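## Task

Remove the black key fob from the drawer of the small wooden box and set it directly on the table surface, touching nothing but the table. Then close the drawer. The box must stay roughly in its current spot and orientation, and the drawer's other item must remain inside it.

## Robot and tools

ROBOT. Two arms, left_arm and right_arm, each mounted on a tilted plate; one metal frame behind them carries both plates. For the clearance check a plate and its half of the frame count as part of that arm. Calibrated bases in the scene frame: left_arm (+0.048, +0.320, +0.317) m, quat_wxyz (+0.957, -0.123, +0.264, +0.004); right_arm (+0.034, -0.209, +0.317) m, quat_wxyz (+0.957, +0.118, +0.266, +0.011). Joint ranges (rad), base to gripper: waist -2.618 to 3.054, shoulder 0.000 to 3.142, elbow 0.000 to 3.142 (straight at 2.901), wrist pitch -1.571 to 1.571, wrist yaw -1.571 to 1.571, wrist roll -2.094 to 2.094.

FRAME. One scene frame for everything: origin at table-top height midway between the nominal bases, +x out over the table, +z up, left_arm on the +y side (arm names do not match image left/right). Each gripper's fingers point along its own +z and spread along its own y. end_effector_position is the point between the pads, just under 1 cm behind the tips. Reported poses can be off by a few centimetres, more at long reach.

ROW FORMAT (shared by execute_actions and move). One flat list of 16 numbers covering both arms, always all 16 even if one arm is idle: left_arm x, y, z, qw, qx, qy, qz, opening, then right_arm in the same order. x, y, z are an absolute target position in metres in the scene frame; the quaternion is an absolute target orientation, w first. Together these are a pose, not an offset. Opening runs from -1 (closed, 0 mm gap) to +1 (open, about 87 mm); 0.5 gives about 69 mm, 0 about 43 mm, -0.5 about 18 mm. To hold an arm still, resend its last reported pose and wanted opening every call; to keep orientation, repeat the same target quaternion rather than copying a drifted reported one.

execute_actions(actions, cameras). actions holds at most one item. [] just reports the state (with pictures). {"rows": [...], "steps": n} plays 1 to 15 rows, one per 1/30 s step, n from 1 to 15 (default 15, minimum useful 5); the final row repeats if rows run out. Refused entirely if any target lies over 0.6 m from that arm's last reported position along any gripper axis. {"steps": n} without rows waits up to 300 steps, counted from the previous result so thinking time is included. The result is sampled 5 steps before an action finishes; those steps still run afterwards. Pictures come only for an empty list or when cameras names them (["all"], specific names, or [] for none).

move(target, speed, blend, blocking, cameras). target is one 16-number row or a list of up to 15 rows; grippers travel straight lines to each, all arms finishing together, at least 0.5 s and at most 10 s total. speed: m/s per arm path, 0.002 to 2.9, default 0.25 (turning capped at twice that in rad/s); one value or one per target. blend: corner-rounding radius in m for lists, default 0. blocking=false returns about 0.5 s after start. No obstacle avoidance; faster moves lag and overshoot more and hit harder. Opening changes on the first target apply at once; later ones apply on arrival after everything settles. The extra 'move:' line reports the ending (done, off_target, moving, held, fault) and limits (paced = pose clipped, held = steps withheld). done means within 10 mm and 2 degrees; neither done nor off_target says anything about contact.

wait(seconds 0 to 10, cameras) lets time pass; returns early if a move ends. stop(cameras) brakes a running move; fingers keep moving. zoom_image(camera, region) enlarges [x0, y0, x1, y1] pixels (top-left origin, up to 504x504) of cam_high, cam_low, cam_left_wrist or cam_right_wrist from the newest images. finished_scene(scene) ends scene 1 or 2 irreversibly and reveals the next task.

RESULTS. Each arm shows end_effector_position, end_effector_quat_wxyz, Joint positions (last value is gripper 0 closed to 1 open), Joint velocities ('within noise' when still), Joint torques (sign toward increasing joint angle; joints 1 to 3 wrap at ±28 N m), grip_measured on the command scale, and Hand target. Images: cam_high, cam_low, cam_left_wrist, cam_right_wrist, each 672x504, with calibration lines; wrist images may lag during motion.

CONTROL QUIRKS. Each step the commanded orientation is clipped to within 40 degrees of the measured one; damped IK favours position. Friction and gravity can leave the hand low, short, or tilted; small moves may not happen or go sideways, so check pose after each move. Route around an arm's own base, and keep the wrist away from the waist axis, or the shoulder posture can flip.

GRIPPING. Note grip_measured when pads first touch, then command about 0.04 below it for full force (less for a lighter hold). Pads push about 20 N each; fast closing squeezes harder.

AVOID. Dropping things, releasing moving objects, slamming, hard pushes, anything leaving the table, moving the box, arms colliding or one gripper closing on the other's fingers, and arm stops. Motor heat builds from holding loads, outstretched arms or unreachable targets: MOTOR HOT at 75 °C, at 90 °C the arm folds and idles, at 100 °C it collapses. Loose objects may occasionally get nudged by outside pushes.

Each tool is called after "Emit:" as name([rows], argument=value, ...), one row to a line, values as JSON.

## Session

Emit:
execute_actions(actions=[])

Scene clock: 0.00 s of 6000.00 s.
left_arm: end_effector_position=(+0.0997, +0.1270, +0.2928) grip_measured=+1.000 end_effector_quat_wxyz=(-0.035, +0.687, +0.534, -0.491) | right_arm: end_effector_position=(+0.4544, -0.2631, +0.1802) grip_measured=+1.000 end_effector_quat_wxyz=(+0.210, +0.029, +0.971, -0.113)
Joint positions: left_arm=[-0.98 1.553 0.577 -0.527 0.448 0.878 1] | right_arm=[0.037 1.58 0.906 0.109 0.457 -0.116 1]
Joint velocities: within noise
Joint torques (N m): no reading
Motor temperatures (°C): left_arm=[26 35 37 31 25 28 24] | right_arm=[25 31 31 31 29 29 29]
Heat: left arm: 37 °C; right arm: 31 °C.
Hand target: left_arm +0.1017, +0.1257, +0.2933; -0.031, +0.687, +0.534, -0.491 | right_arm +0.4616, -0.2645, +0.1866; +0.222, +0.034, +0.968, -0.113

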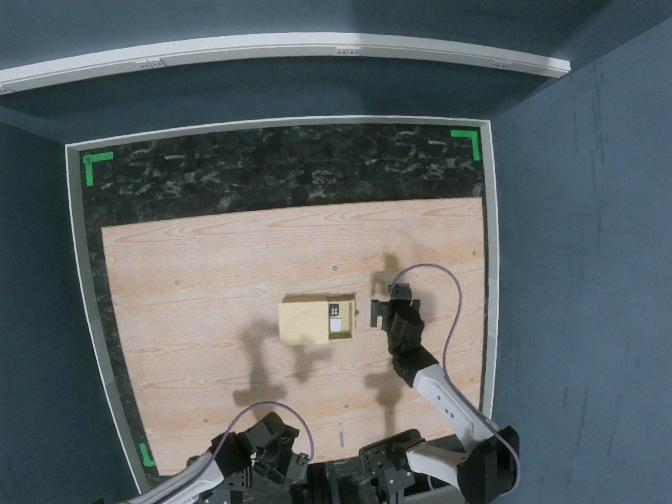

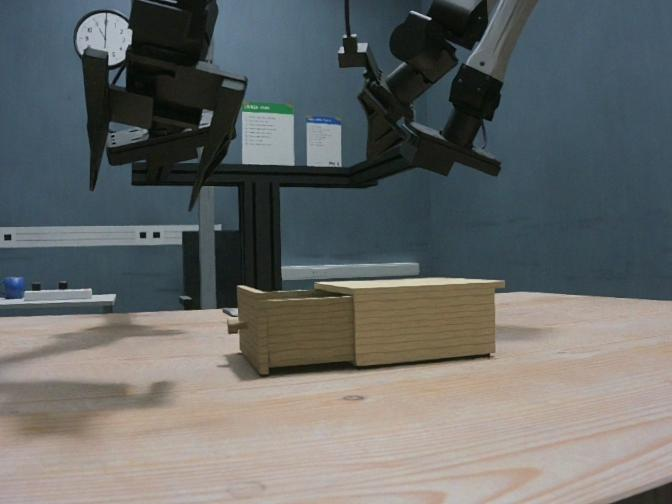

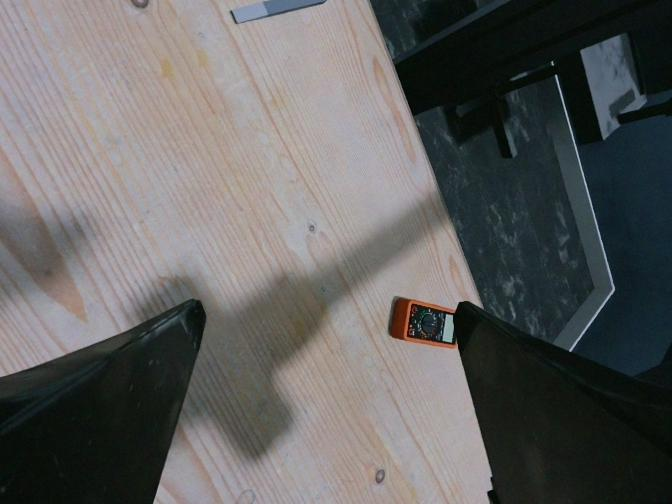

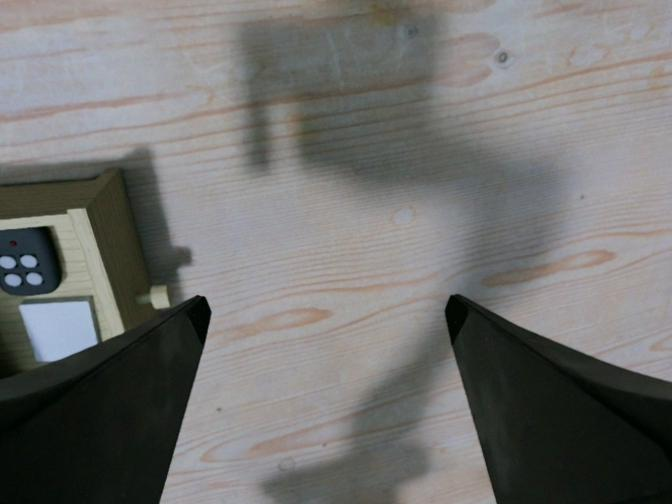

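Emit:
zoom_image(camera="cam_high", region=[260, 270, 440, 400])

Emit:
zoom_image(camera="cam_right_wrist", region=[0, 140, 240, 400])

Emit:
zoom_image(camera="cam_low", region=[200, 250, 540, 400])

Scaled by 2.800 from the camera's 672x504 image, which has a finer 960x720 frame.

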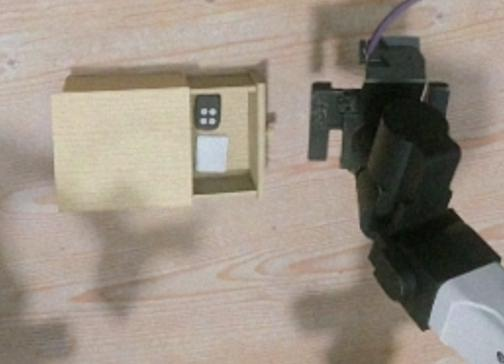

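Scaled by 1.938 from the camera's 672x504 image, which has a finer 960x720 frame.

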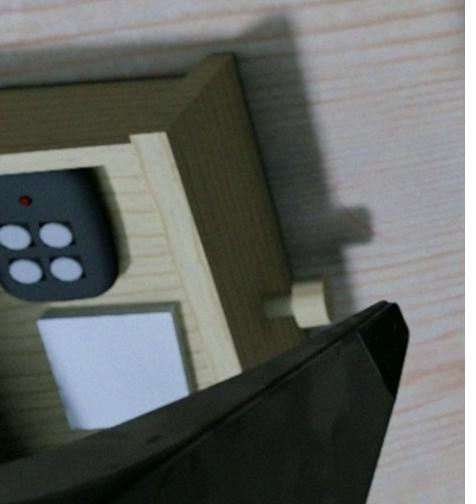

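Scaled by 1.482 from the camera's 672x504 image, which has a finer 960x720 frame.

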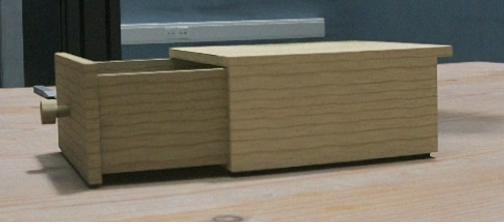

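Emit:
zoom_image(camera="cam_low", region=[60, 0, 270, 220])

Emit:
zoom_image(camera="cam_high", region=[270, 285, 370, 355])

Scaled by 2.291 from the camera's 672x504 image, which has a finer 960x720 frame.

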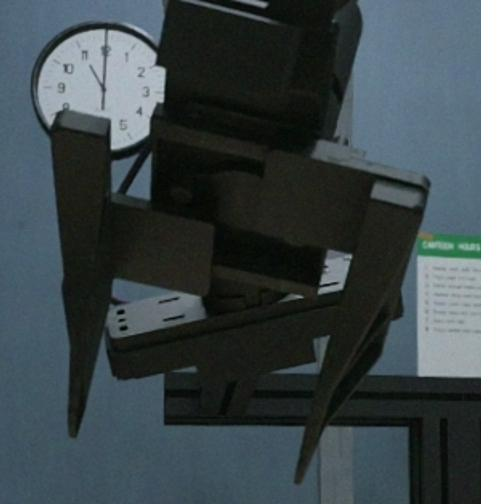

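Scaled by 5.040 from the camera's 672x504 image, which has a finer 960x720 frame.

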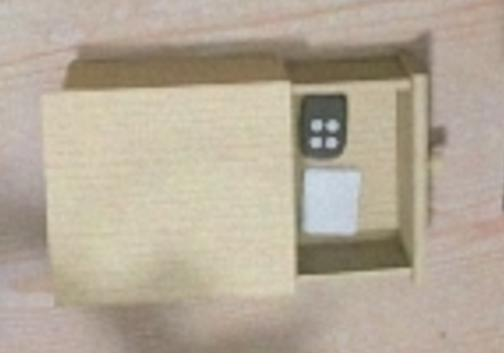

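Emit:
move(target=[0.0997, 0.1270, 0.2928, -0.035, 0.687, 0.534, -0.491, 1.0, 0.41, -0.11, 0.19, 0.0, 0.0, 1.0, 0.0, 0.3], speed=0.3)

Scene clock: 4.87 s of 6000.00 s.
left_arm: end_effector_position=(+0.0997, +0.1270, +0.2928) grip_measured=+1.000 end_effector_quat_wxyz=(-0.035, +0.687, +0.534, -0.491) | right_arm: end_effector_position=(+0.4077, -0.1164, +0.1912) grip_measured=+0.300 end_effector_quat_wxyz=(+0.003, -0.002, +1.000, -0.005)
Joint positions: left_arm=[-0.98 1.553 0.577 -0.527 0.448 0.878 1] | right_arm=[0.344 1.819 1.299 -0.601 0.411 0.271 0.65]
Joint velocities: within noise
Joint torques (N m): left_arm=[-3.23 -4.1 3.73 0.43 0.54 0.18] | right_arm=[5.11 -6.72 7.69 0.09 -0.09 -0.04]
Motor temperatures (°C): left_arm=[26 36 38 31 25 28 24] | right_arm=[25 32 32 31 29 29 29]
Heat: left arm: 38 °C; right arm: 32 °C.
Hand target: left_arm +0.0997, +0.1270, +0.2927; -0.035, +0.687, +0.534, -0.491 | right_arm +0.4099, -0.1101, +0.1900; +0.000, +0.000, +1.000, +0.000
Off the commanded pose: left_arm 0.000 m, 0 deg | right_arm 0.007 m, 1 deg.
Kept back: nothing.
move: done
camera_calibration:
cam_right_wrist: T_world_to_cam=[[0.0241597, -0.999671, 0.00862809, -0.129686], [-0.642266, -0.00890707, 0.76643, 0.133984], [-0.766101, -0.0240583, -0.64227, 0.568829], [0, 0, 0, 1]] pos_world=[0.524967, -0.114765, 0.263771]

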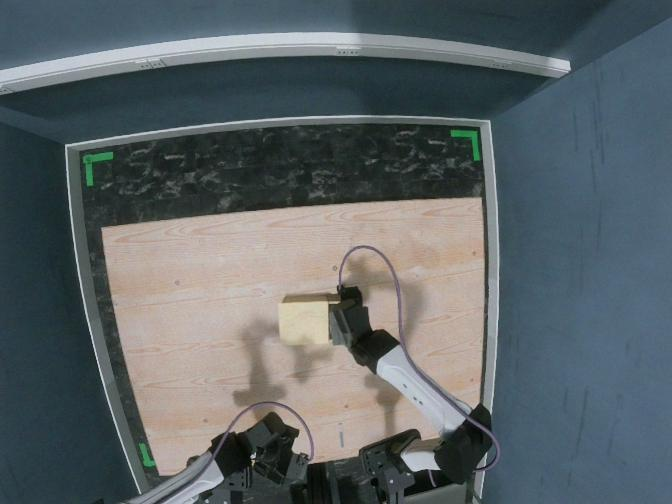

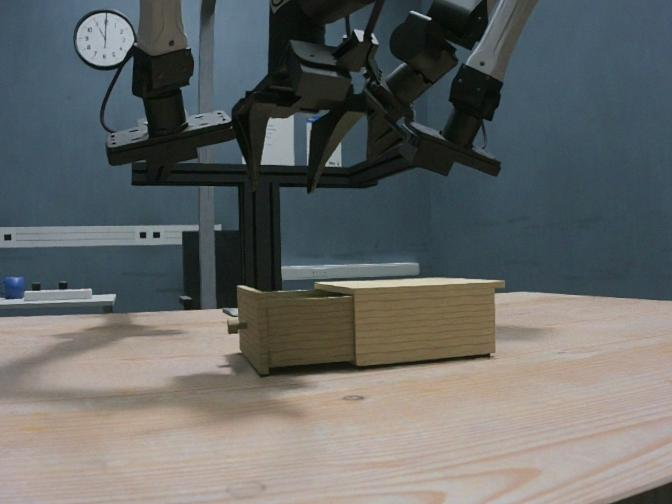

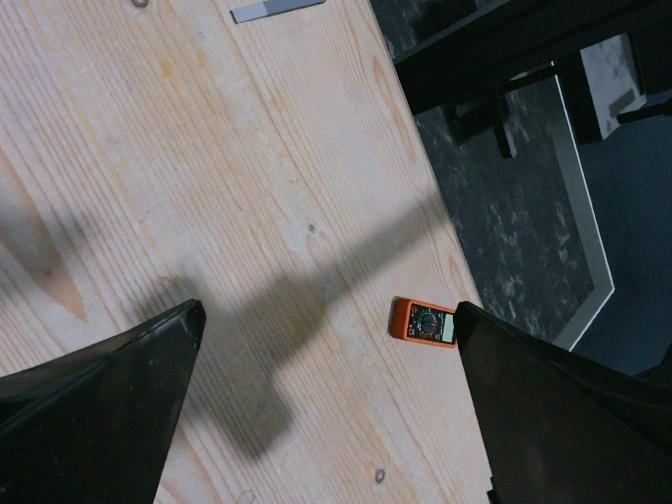

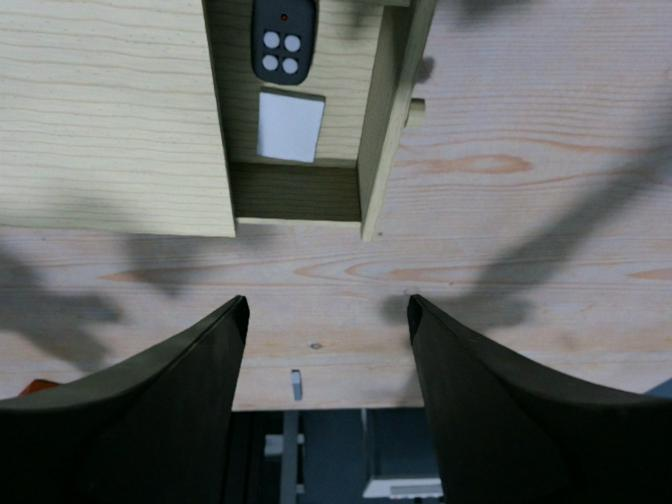

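Emit:
zoom_image(camera="cam_right_wrist", region=[190, 0, 450, 250])

Emit:
zoom_image(camera="cam_low", region=[210, 20, 400, 210])

Scaled by 1.938 from the camera's 672x504 image, which has a finer 960x720 frame.

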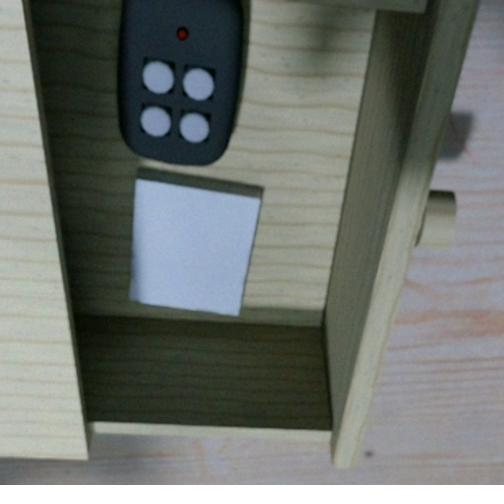

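Scaled by 2.653 from the camera's 672x504 image, which has a finer 960x720 frame.

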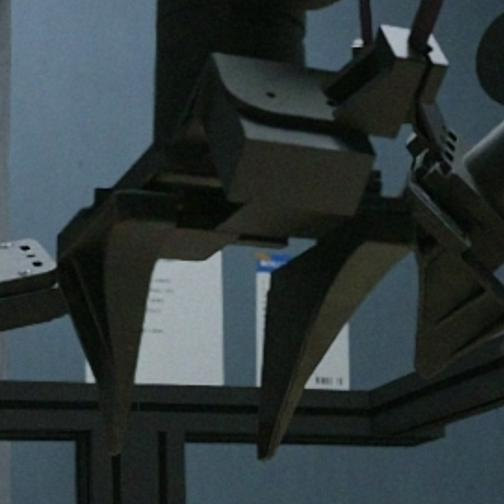

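Emit:
zoom_image(camera="cam_low", region=[225, 80, 375, 200])

Emit:
zoom_image(camera="cam_right_wrist", region=[150, 270, 500, 504])

Scaled by 3.360 from the camera's 672x504 image, which has a finer 960x720 frame.

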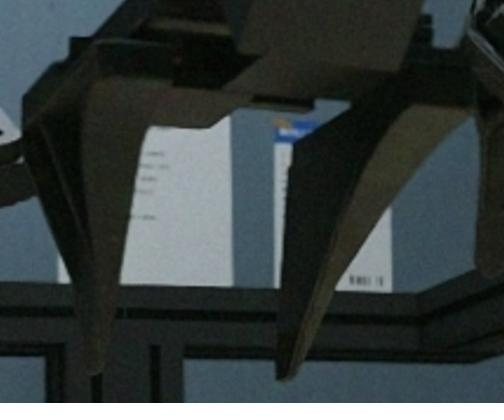

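Scaled by 1.440 from the camera's 672x504 image, which has a finer 960x720 frame.

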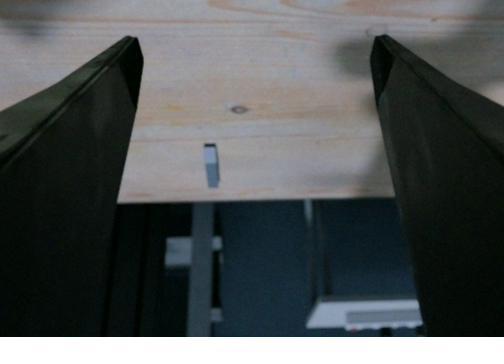

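Emit:
move([
  [0.0997, 0.1270, 0.2928, -0.035, 0.687, 0.534, -0.491, 1.0, 0.395, -0.118, 0.11, 0.1735, 0.0378, 0.9841, -0.0067, -0.9],
  [0.0997, 0.1270, 0.2928, -0.035, 0.687, 0.534, -0.491, 1.0, 0.395, -0.118, 0.034, 0.1735, 0.0378, 0.9841, -0.0067, -0.9],
], speed=[0.25, 0.15], blend=[0.02, 0])

Scene clock: 17.03 s of 6000.00 s.
left_arm: end_effector_position=(+0.0997, +0.1270, +0.2928) grip_measured=+1.000 end_effector_quat_wxyz=(-0.035, +0.687, +0.534, -0.491) | right_arm: end_effector_position=(+0.3914, -0.1168, +0.0391) grip_measured=-0.900 end_effector_quat_wxyz=(+0.168, +0.036, +0.985, -0.008)
Joint positions: left_arm=[-0.98 1.553 0.577 -0.527 0.448 0.878 1] | right_arm=[0.235 2.162 0.92 0.514 0.414 0.108 0.05]
Joint velocities: within noise
Joint torques (N m): left_arm=[-3.23 -4.1 3.77 0.42 0.53 0.19] | right_arm=[3.22 -6.23 2.7 0.98 -0.02 -0.2]
Motor temperatures (°C): left_arm=[26 37 38 31 25 28 24] | right_arm=[26 33 32 31 28 29 29]
Heat: left arm: 38 °C; right arm: 33 °C.
Hand target: left_arm +0.0997, +0.1270, +0.2927; -0.035, +0.687, +0.534, -0.491 | right_arm +0.3950, -0.1181, +0.0342; +0.173, +0.038, +0.984, -0.007
Off the commanded pose: left_arm 0.000 m, 0 deg | right_arm 0.006 m, 1 deg.
Kept back: nothing.
move: done
camera_calibration:
cam_right_wrist: T_world_to_cam=[[-0.0527388, -0.998571, 0.00867789, -0.0980539], [-0.855549, 0.0496636, 0.515335, 0.340186], [-0.515029, 0.0197538, -0.856945, 0.373822], [0, 0, 0, 1]] pos_world=[0.478404, -0.122193, 0.145886]

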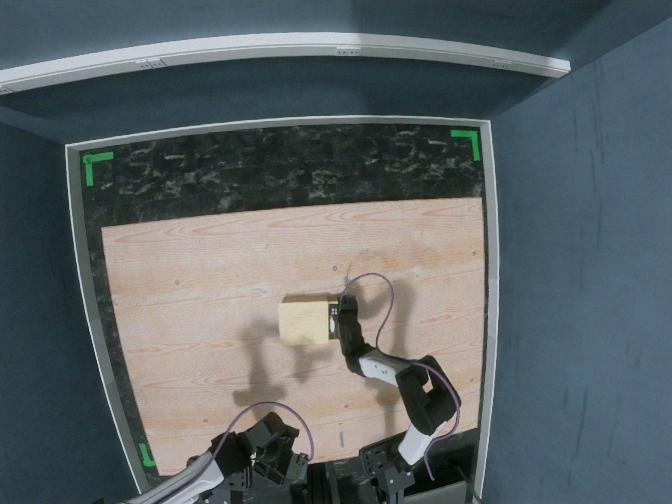

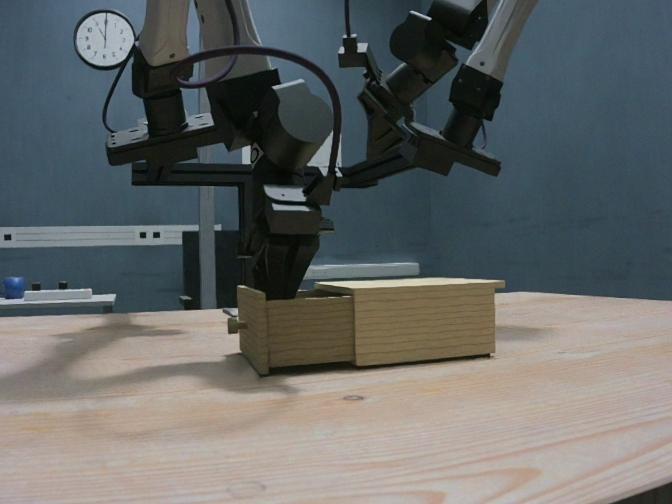

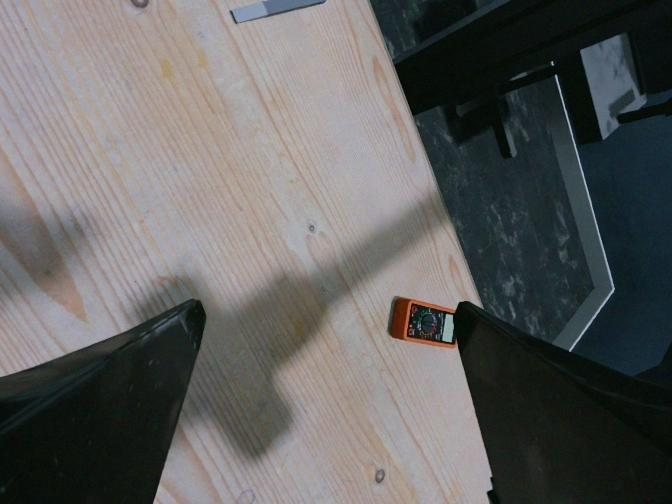

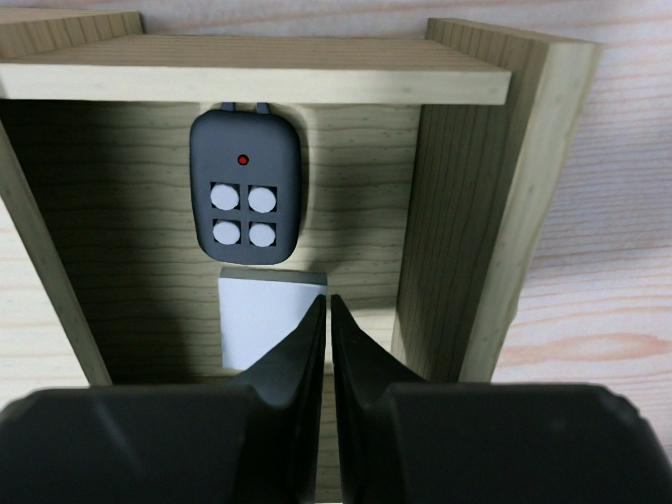

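Emit:
zoom_image(camera="cam_low", region=[220, 170, 370, 320])

Emit:
zoom_image(camera="cam_right_wrist", region=[150, 80, 500, 430])

Scaled by 3.360 from the camera's 672x504 image, which has a finer 960x720 frame.

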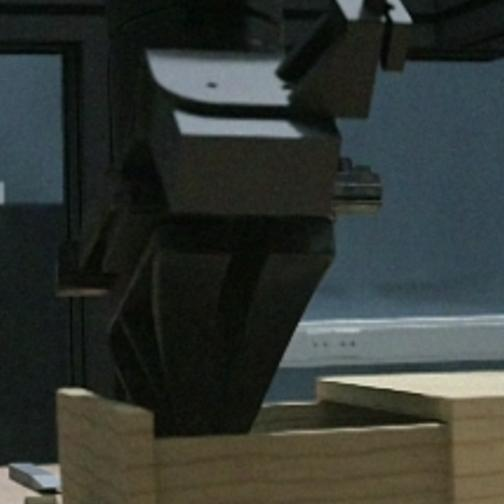

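Scaled by 1.440 from the camera's 672x504 image, which has a finer 960x720 frame.

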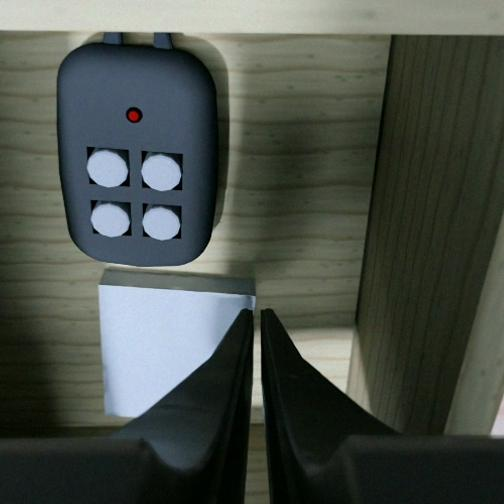

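Emit:
move(target=[0.0997, 0.1270, 0.2928, -0.035, 0.687, 0.534, -0.491, 1.0, 0.394, -0.155, 0.034, 0.1735, 0.0378, 0.9841, -0.0067, -0.9], speed=0.08)

Scene clock: 19.40 s of 6000.00 s.
left_arm: end_effector_position=(+0.0997, +0.1270, +0.2928) grip_measured=+1.000 end_effector_quat_wxyz=(-0.035, +0.687, +0.534, -0.491) | right_arm: end_effector_position=(+0.3873, -0.1365, +0.0296) grip_measured=-0.900 end_effector_quat_wxyz=(+0.164, +0.035, +0.986, +0.015)
Joint positions: left_arm=[-0.98 1.553 0.577 -0.527 0.448 0.878 1] | right_arm=[0.154 2.162 0.889 0.561 0.307 0.058 0.05]
Joint velocities: within noise
Joint torques (N m): left_arm=[-3.22 -4.05 3.79 0.42 0.54 0.18] | right_arm=[1.28 -9.62 0.43 0.84 0.24 -0.38]
Motor temperatures (°C): left_arm=[26 37 38 31 25 28 24] | right_arm=[26 33 32 31 28 29 29]
Heat: left arm: 38 °C; right arm: 33 °C.
Hand target: left_arm +0.0997, +0.1270, +0.2927; -0.035, +0.687, +0.534, -0.491 | right_arm +0.3937, -0.1546, +0.0338; +0.173, +0.038, +0.984, -0.007
Off the commanded pose: left_arm 0.000 m, 0 deg | right_arm 0.020 m, 3 deg.
Kept back: nothing.
move: off_target (right_arm)
camera_calibration:
cam_right_wrist: T_world_to_cam=[[-0.0433243, -0.998427, -0.0355803, -0.120267], [-0.853193, 0.0184462, 0.521269, 0.337212], [-0.519793, 0.0529405, -0.85265, 0.370297], [0, 0, 0, 1]] pos_world=[0.474974, -0.145902, 0.135677]

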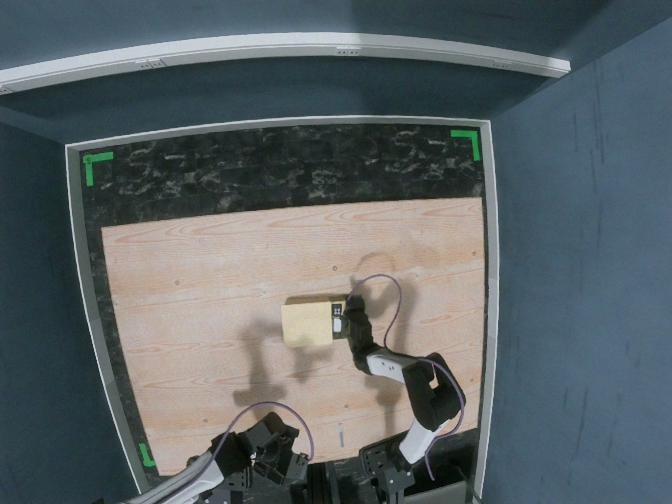

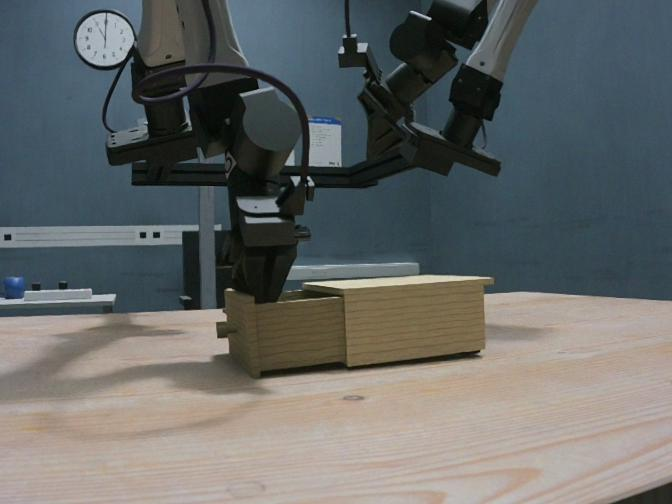

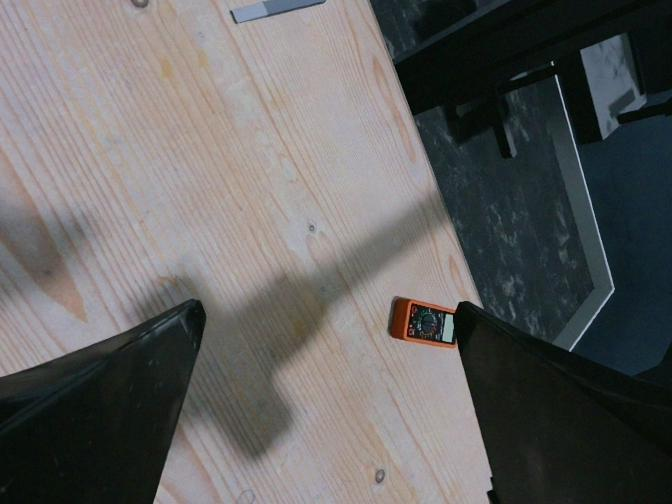

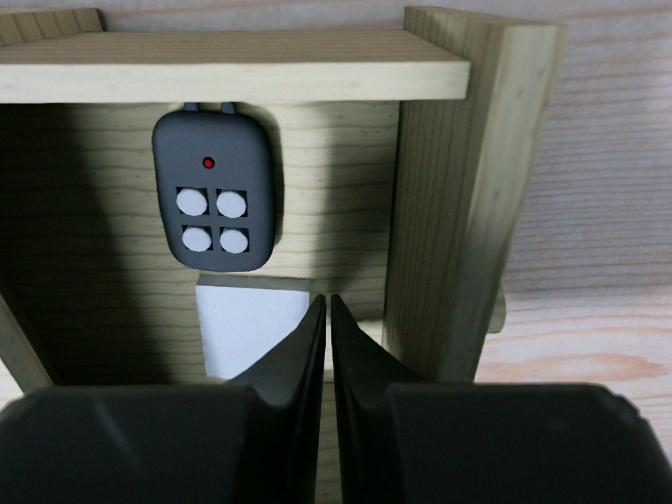

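Emit:
zoom_image(camera="cam_right_wrist", region=[130, 90, 350, 310])

Emit:
zoom_image(camera="cam_low", region=[200, 180, 380, 390])

Emit:
zoom_image(camera="cam_high", region=[270, 280, 400, 360])

Scaled by 2.291 from the camera's 672x504 image, which has a finer 960x720 frame.

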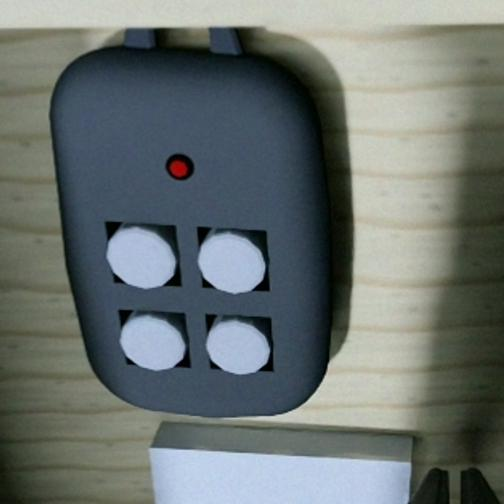

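Scaled by 2.400 from the camera's 672x504 image, which has a finer 960x720 frame.

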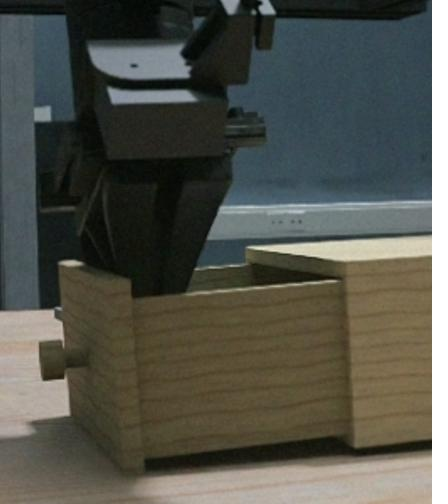

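Scaled by 3.877 from the camera's 672x504 image, which has a finer 960x720 frame.

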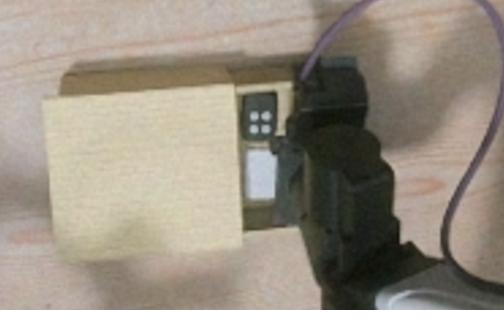

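Emit:
move([
  [0.0997, 0.1270, 0.2928, -0.035, 0.687, 0.534, -0.491, 1.0, 0.392, -0.128, 0.09, 0.1735, 0.0378, 0.9841, -0.0067, -0.9],
  [0.0997, 0.1270, 0.2928, -0.035, 0.687, 0.534, -0.491, 1.0, 0.40, -0.13, 0.135, 0.0, 0.1685, 0.9857, 0.0, 0.0],
], speed=[0.25, 0.3], blend=[0.03, 0])

Scene clock: 37.13 s of 6000.00 s.
left_arm: end_effector_position=(+0.0997, +0.1270, +0.2928) grip_measured=+1.000 end_effector_quat_wxyz=(-0.035, +0.687, +0.534, -0.491) | right_arm: end_effector_position=(+0.3865, -0.1265, +0.1287) grip_measured=+0.000 end_effector_quat_wxyz=(-0.013, +0.153, +0.988, -0.005)
Joint positions: left_arm=[-0.98 1.553 0.577 -0.527 0.448 0.878 1] | right_arm=[0.23 1.913 1.178 -0.379 0.349 0.483 0.5]
Joint velocities: within noise
Joint torques (N m): left_arm=[-3.17 -4.08 3.78 0.43 0.53 0.18] | right_arm=[2.85 -9.78 5.96 0.07 -0.04 -0.04]
Motor temperatures (°C): left_arm=[27 37 39 30 25 28 24] | right_arm=[26 36 31 31 28 29 29]
Heat: left arm: 39 °C; right arm: 36 °C.
Hand target: left_arm +0.0997, +0.1270, +0.2927; -0.035, +0.687, +0.534, -0.491 | right_arm +0.3999, -0.1301, +0.1351; +0.000, +0.168, +0.986, +0.000
Off the commanded pose: left_arm 0.000 m, 0 deg | right_arm 0.015 m, 2 deg.
Kept back: nothing.
move: off_target (right_arm); target 2's new opening was sent with right_arm's hand 0.015 m and 2 deg from that target
camera_calibration:
cam_right_wrist: T_world_to_cam=[[-0.282779, -0.959118, 0.0113487, -0.0153076], [-0.591197, 0.183597, 0.785352, 0.170315], [-0.755329, 0.215372, -0.618945, 0.53523], [0, 0, 0, 1]] pos_world=[0.500636, -0.161225, 0.197694]

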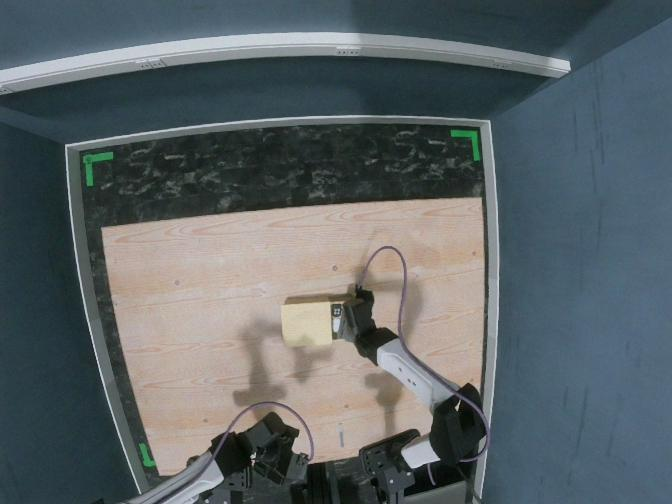

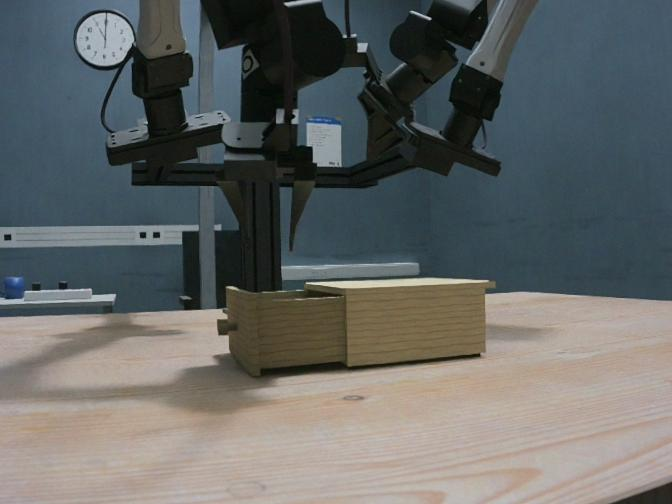

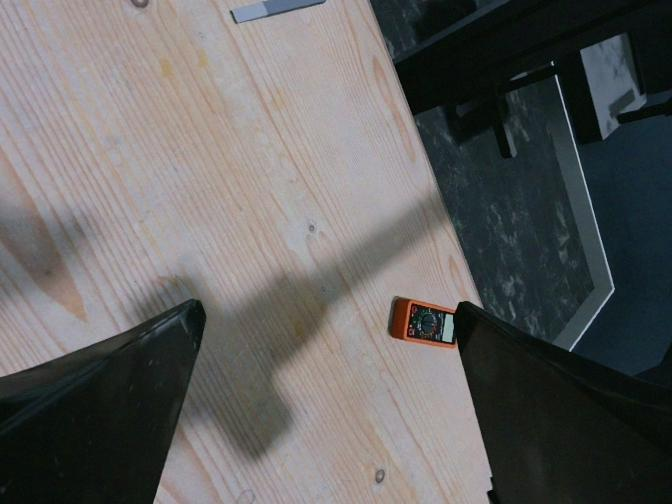

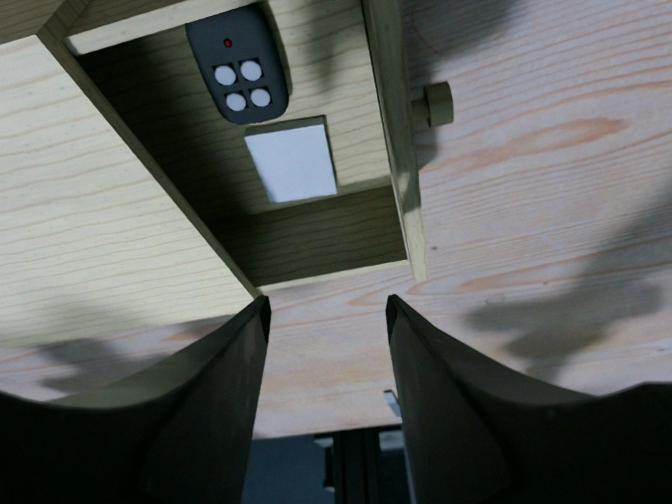

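Emit:
zoom_image(camera="cam_low", region=[195, 110, 335, 260])

Emit:
zoom_image(camera="cam_right_wrist", region=[30, 0, 480, 310])

Emit:
zoom_image(camera="cam_low", region=[210, 270, 500, 390])

Scaled by 3.360 from the camera's 672x504 image, which has a finer 960x720 frame.

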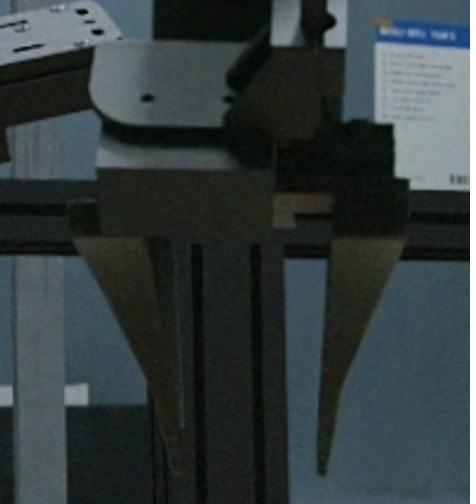

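Scaled by 1.120 from the camera's 672x504 image, which has a finer 960x720 frame.

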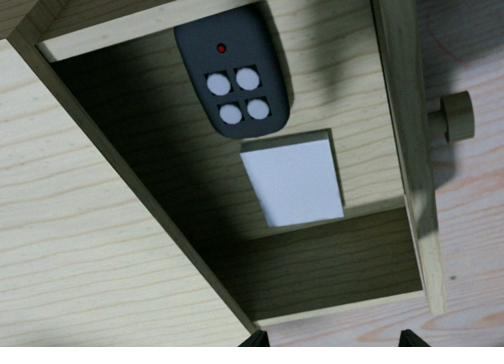

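Scaled by 1.738 from the camera's 672x504 image, which has a finer 960x720 frame.

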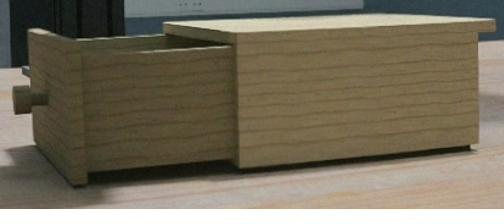

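Emit:
move(target=[0.0997, 0.1270, 0.2928, -0.035, 0.687, 0.534, -0.491, 1.0, 0.408, -0.122, 0.10, 0.0913, 0.0493, 0.9865, 0.1266, -0.06], speed=0.2)

Scene clock: 45.27 s of 6000.00 s.
left_arm: end_effector_position=(+0.0997, +0.1270, +0.2928) grip_measured=+1.000 end_effector_quat_wxyz=(-0.035, +0.687, +0.534, -0.491) | right_arm: end_effector_position=(+0.4042, -0.1192, +0.1007) grip_measured=-0.060 end_effector_quat_wxyz=(+0.082, +0.049, +0.988, +0.124)
Joint positions: left_arm=[-0.98 1.553 0.577 -0.527 0.448 0.878 1] | right_arm=[0.138 1.913 1.007 0.043 0.074 0.142 0.47]
Joint velocities: within noise
Joint torques (N m): left_arm=[-3.22 -4.04 3.81 0.42 0.52 0.17] | right_arm=[2.5 -8.21 2.69 0.74 -0.22 -0.27]
Motor temperatures (°C): left_arm=[27 37 39 30 25 28 24] | right_arm=[26 38 32 31 28 29 29]
Heat: left arm: 39 °C; right arm: 38 °C.
Hand target: left_arm +0.0997, +0.1270, +0.2927; -0.035, +0.687, +0.534, -0.491 | right_arm +0.4079, -0.1221, +0.1001; +0.091, +0.049, +0.987, +0.126
Off the commanded pose: left_arm 0.000 m, 0 deg | right_arm 0.005 m, 1 deg.
Kept back: nothing.
move: done
camera_calibration:
cam_right_wrist: T_world_to_cam=[[-0.0557659, -0.96629, -0.251345, -0.069064], [-0.761384, -0.121694, 0.636777, 0.248796], [-0.645898, 0.226881, -0.728931, 0.497952], [0, 0, 0, 1]] pos_world=[0.507204, -0.149434, 0.187186]

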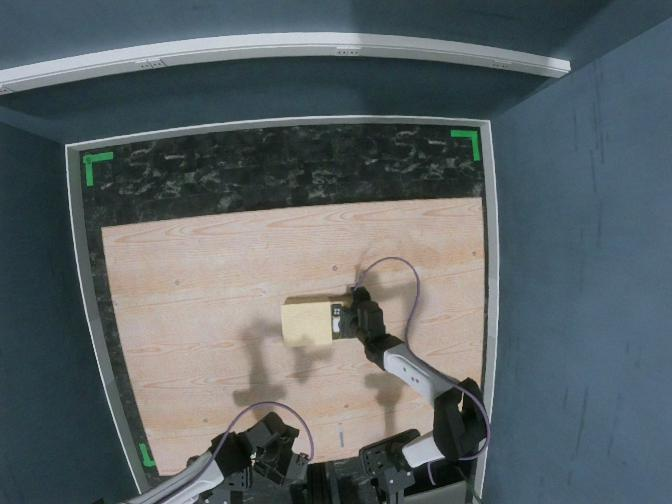

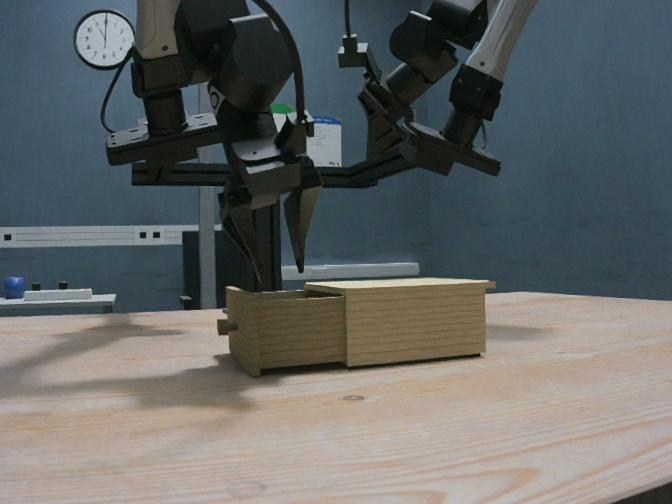

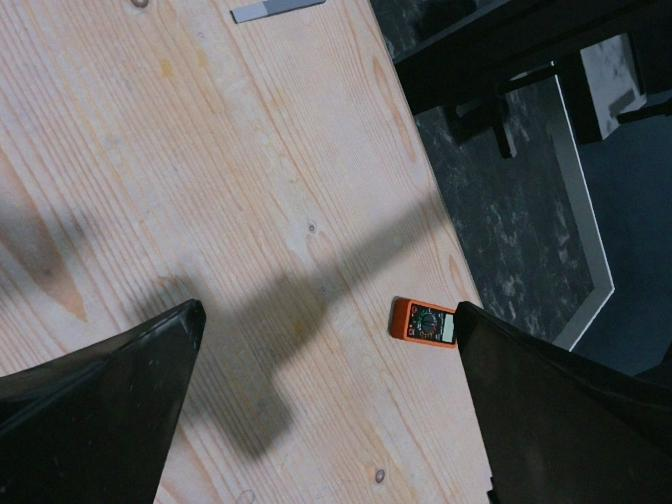

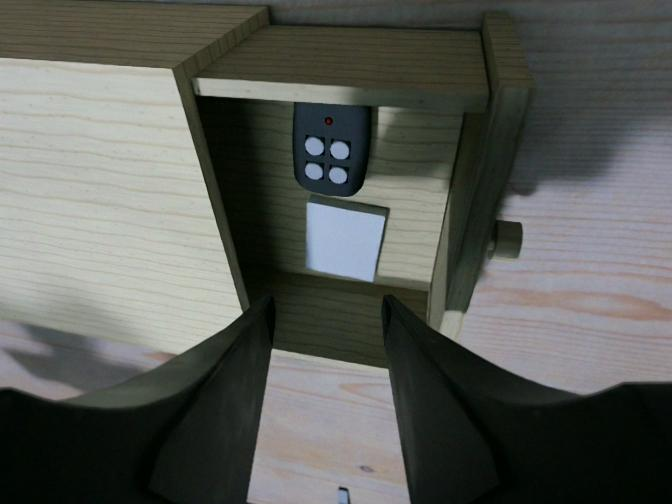

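Emit:
zoom_image(camera="cam_right_wrist", region=[160, 60, 560, 400])

Emit:
zoom_image(camera="cam_low", region=[200, 150, 360, 390])

Scaled by 1.260 from the camera's 672x504 image, which has a finer 960x720 frame.

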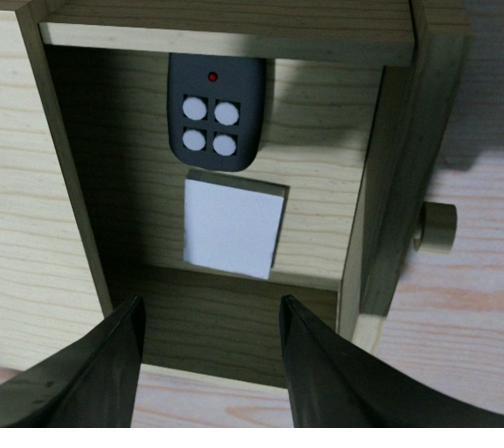

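Scaled by 2.100 from the camera's 672x504 image, which has a finer 960x720 frame.

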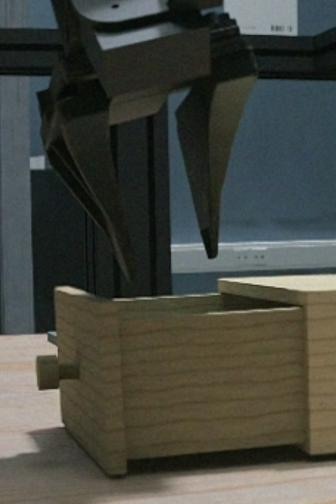

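Emit:
zoom_image(camera="cam_right_wrist", region=[380, 60, 560, 360])

Emit:
zoom_image(camera="cam_right_wrist", region=[160, 60, 400, 240])

Scaled by 1.680 from the camera's 672x504 image, which has a finer 960x720 frame.

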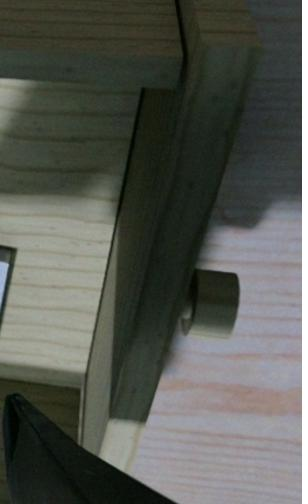

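Scaled by 2.100 from the camera's 672x504 image, which has a finer 960x720 frame.

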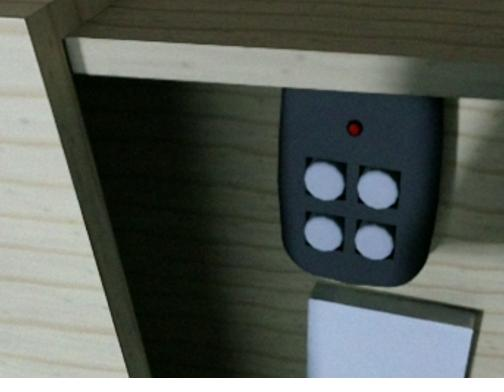

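Emit:
move(target=[0.0997, 0.1270, 0.2928, -0.035, 0.687, 0.534, -0.491, 1.0, 0.4184, -0.1083, 0.0437, 0.0913, 0.0493, 0.9865, 0.1266, -0.07], speed=0.1)

Scene clock: 48.43 s of 6000.00 s.
left_arm: end_effector_position=(+0.0997, +0.1270, +0.2928) grip_measured=+1.000 end_effector_quat_wxyz=(-0.035, +0.687, +0.534, -0.491) | right_arm: end_effector_position=(+0.4121, -0.1062, +0.0492) grip_measured=-0.070 end_effector_quat_wxyz=(+0.082, +0.048, +0.988, +0.125)
Joint positions: left_arm=[-0.98 1.553 0.577 -0.527 0.448 0.878 1] | right_arm=[0.128 2.12 1.119 0.141 0.066 0.133 0.465]
Joint velocities: within noise
Joint torques (N m): left_arm=[-3.19 -4.12 3.74 0.43 0.53 0.18] | right_arm=[3 -7.08 4.25 0.74 -0.23 -0.28]
Motor temperatures (°C): left_arm=[27 37 39 30 25 27 24] | right_arm=[26 38 32 31 28 29 29]
Heat: left arm: 39 °C; right arm: 38 °C.
Hand target: left_arm +0.0997, +0.1270, +0.2927; -0.035, +0.687, +0.534, -0.491 | right_arm +0.4183, -0.1084, +0.0440; +0.091, +0.049, +0.987, +0.126
Off the commanded pose: left_arm 0.000 m, 0 deg | right_arm 0.009 m, 1 deg.
Kept back: nothing.
move: done
camera_calibration:
cam_right_wrist: T_world_to_cam=[[-0.0542273, -0.96588, -0.25325, -0.0695571], [-0.762166, -0.123817, 0.635431, 0.289408], [-0.645106, 0.227476, -0.729447, 0.462403], [0, 0, 0, 1]] pos_world=[0.515104, -0.136536, 0.135784]

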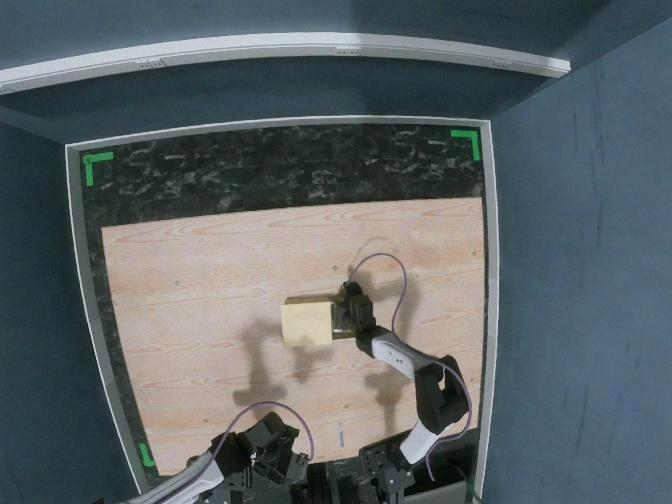

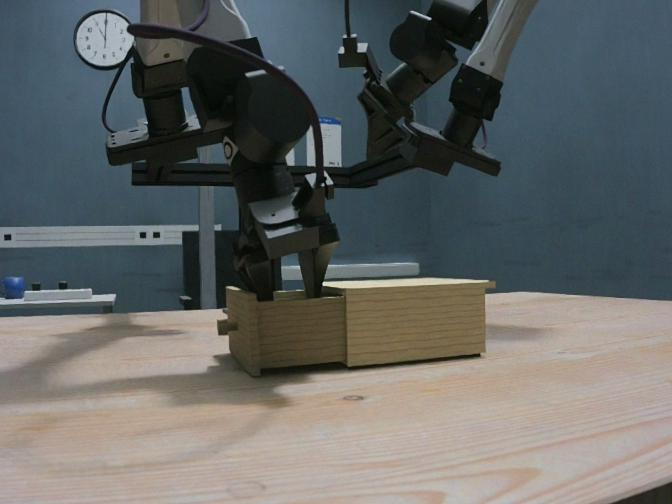

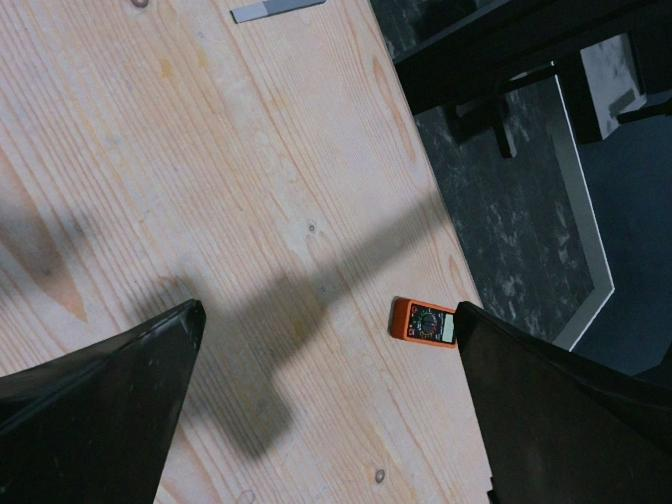

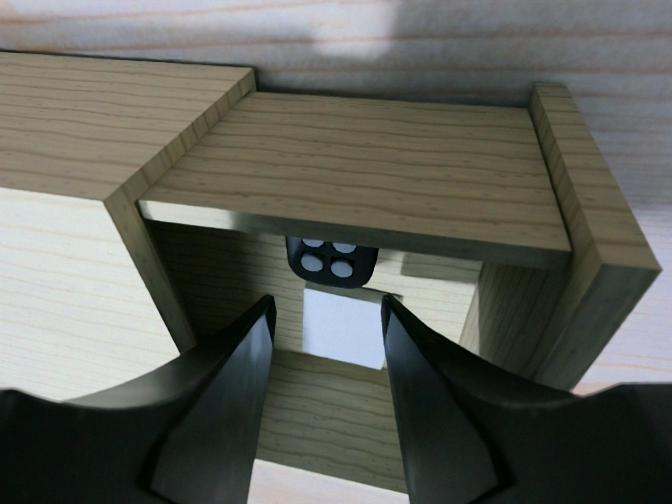

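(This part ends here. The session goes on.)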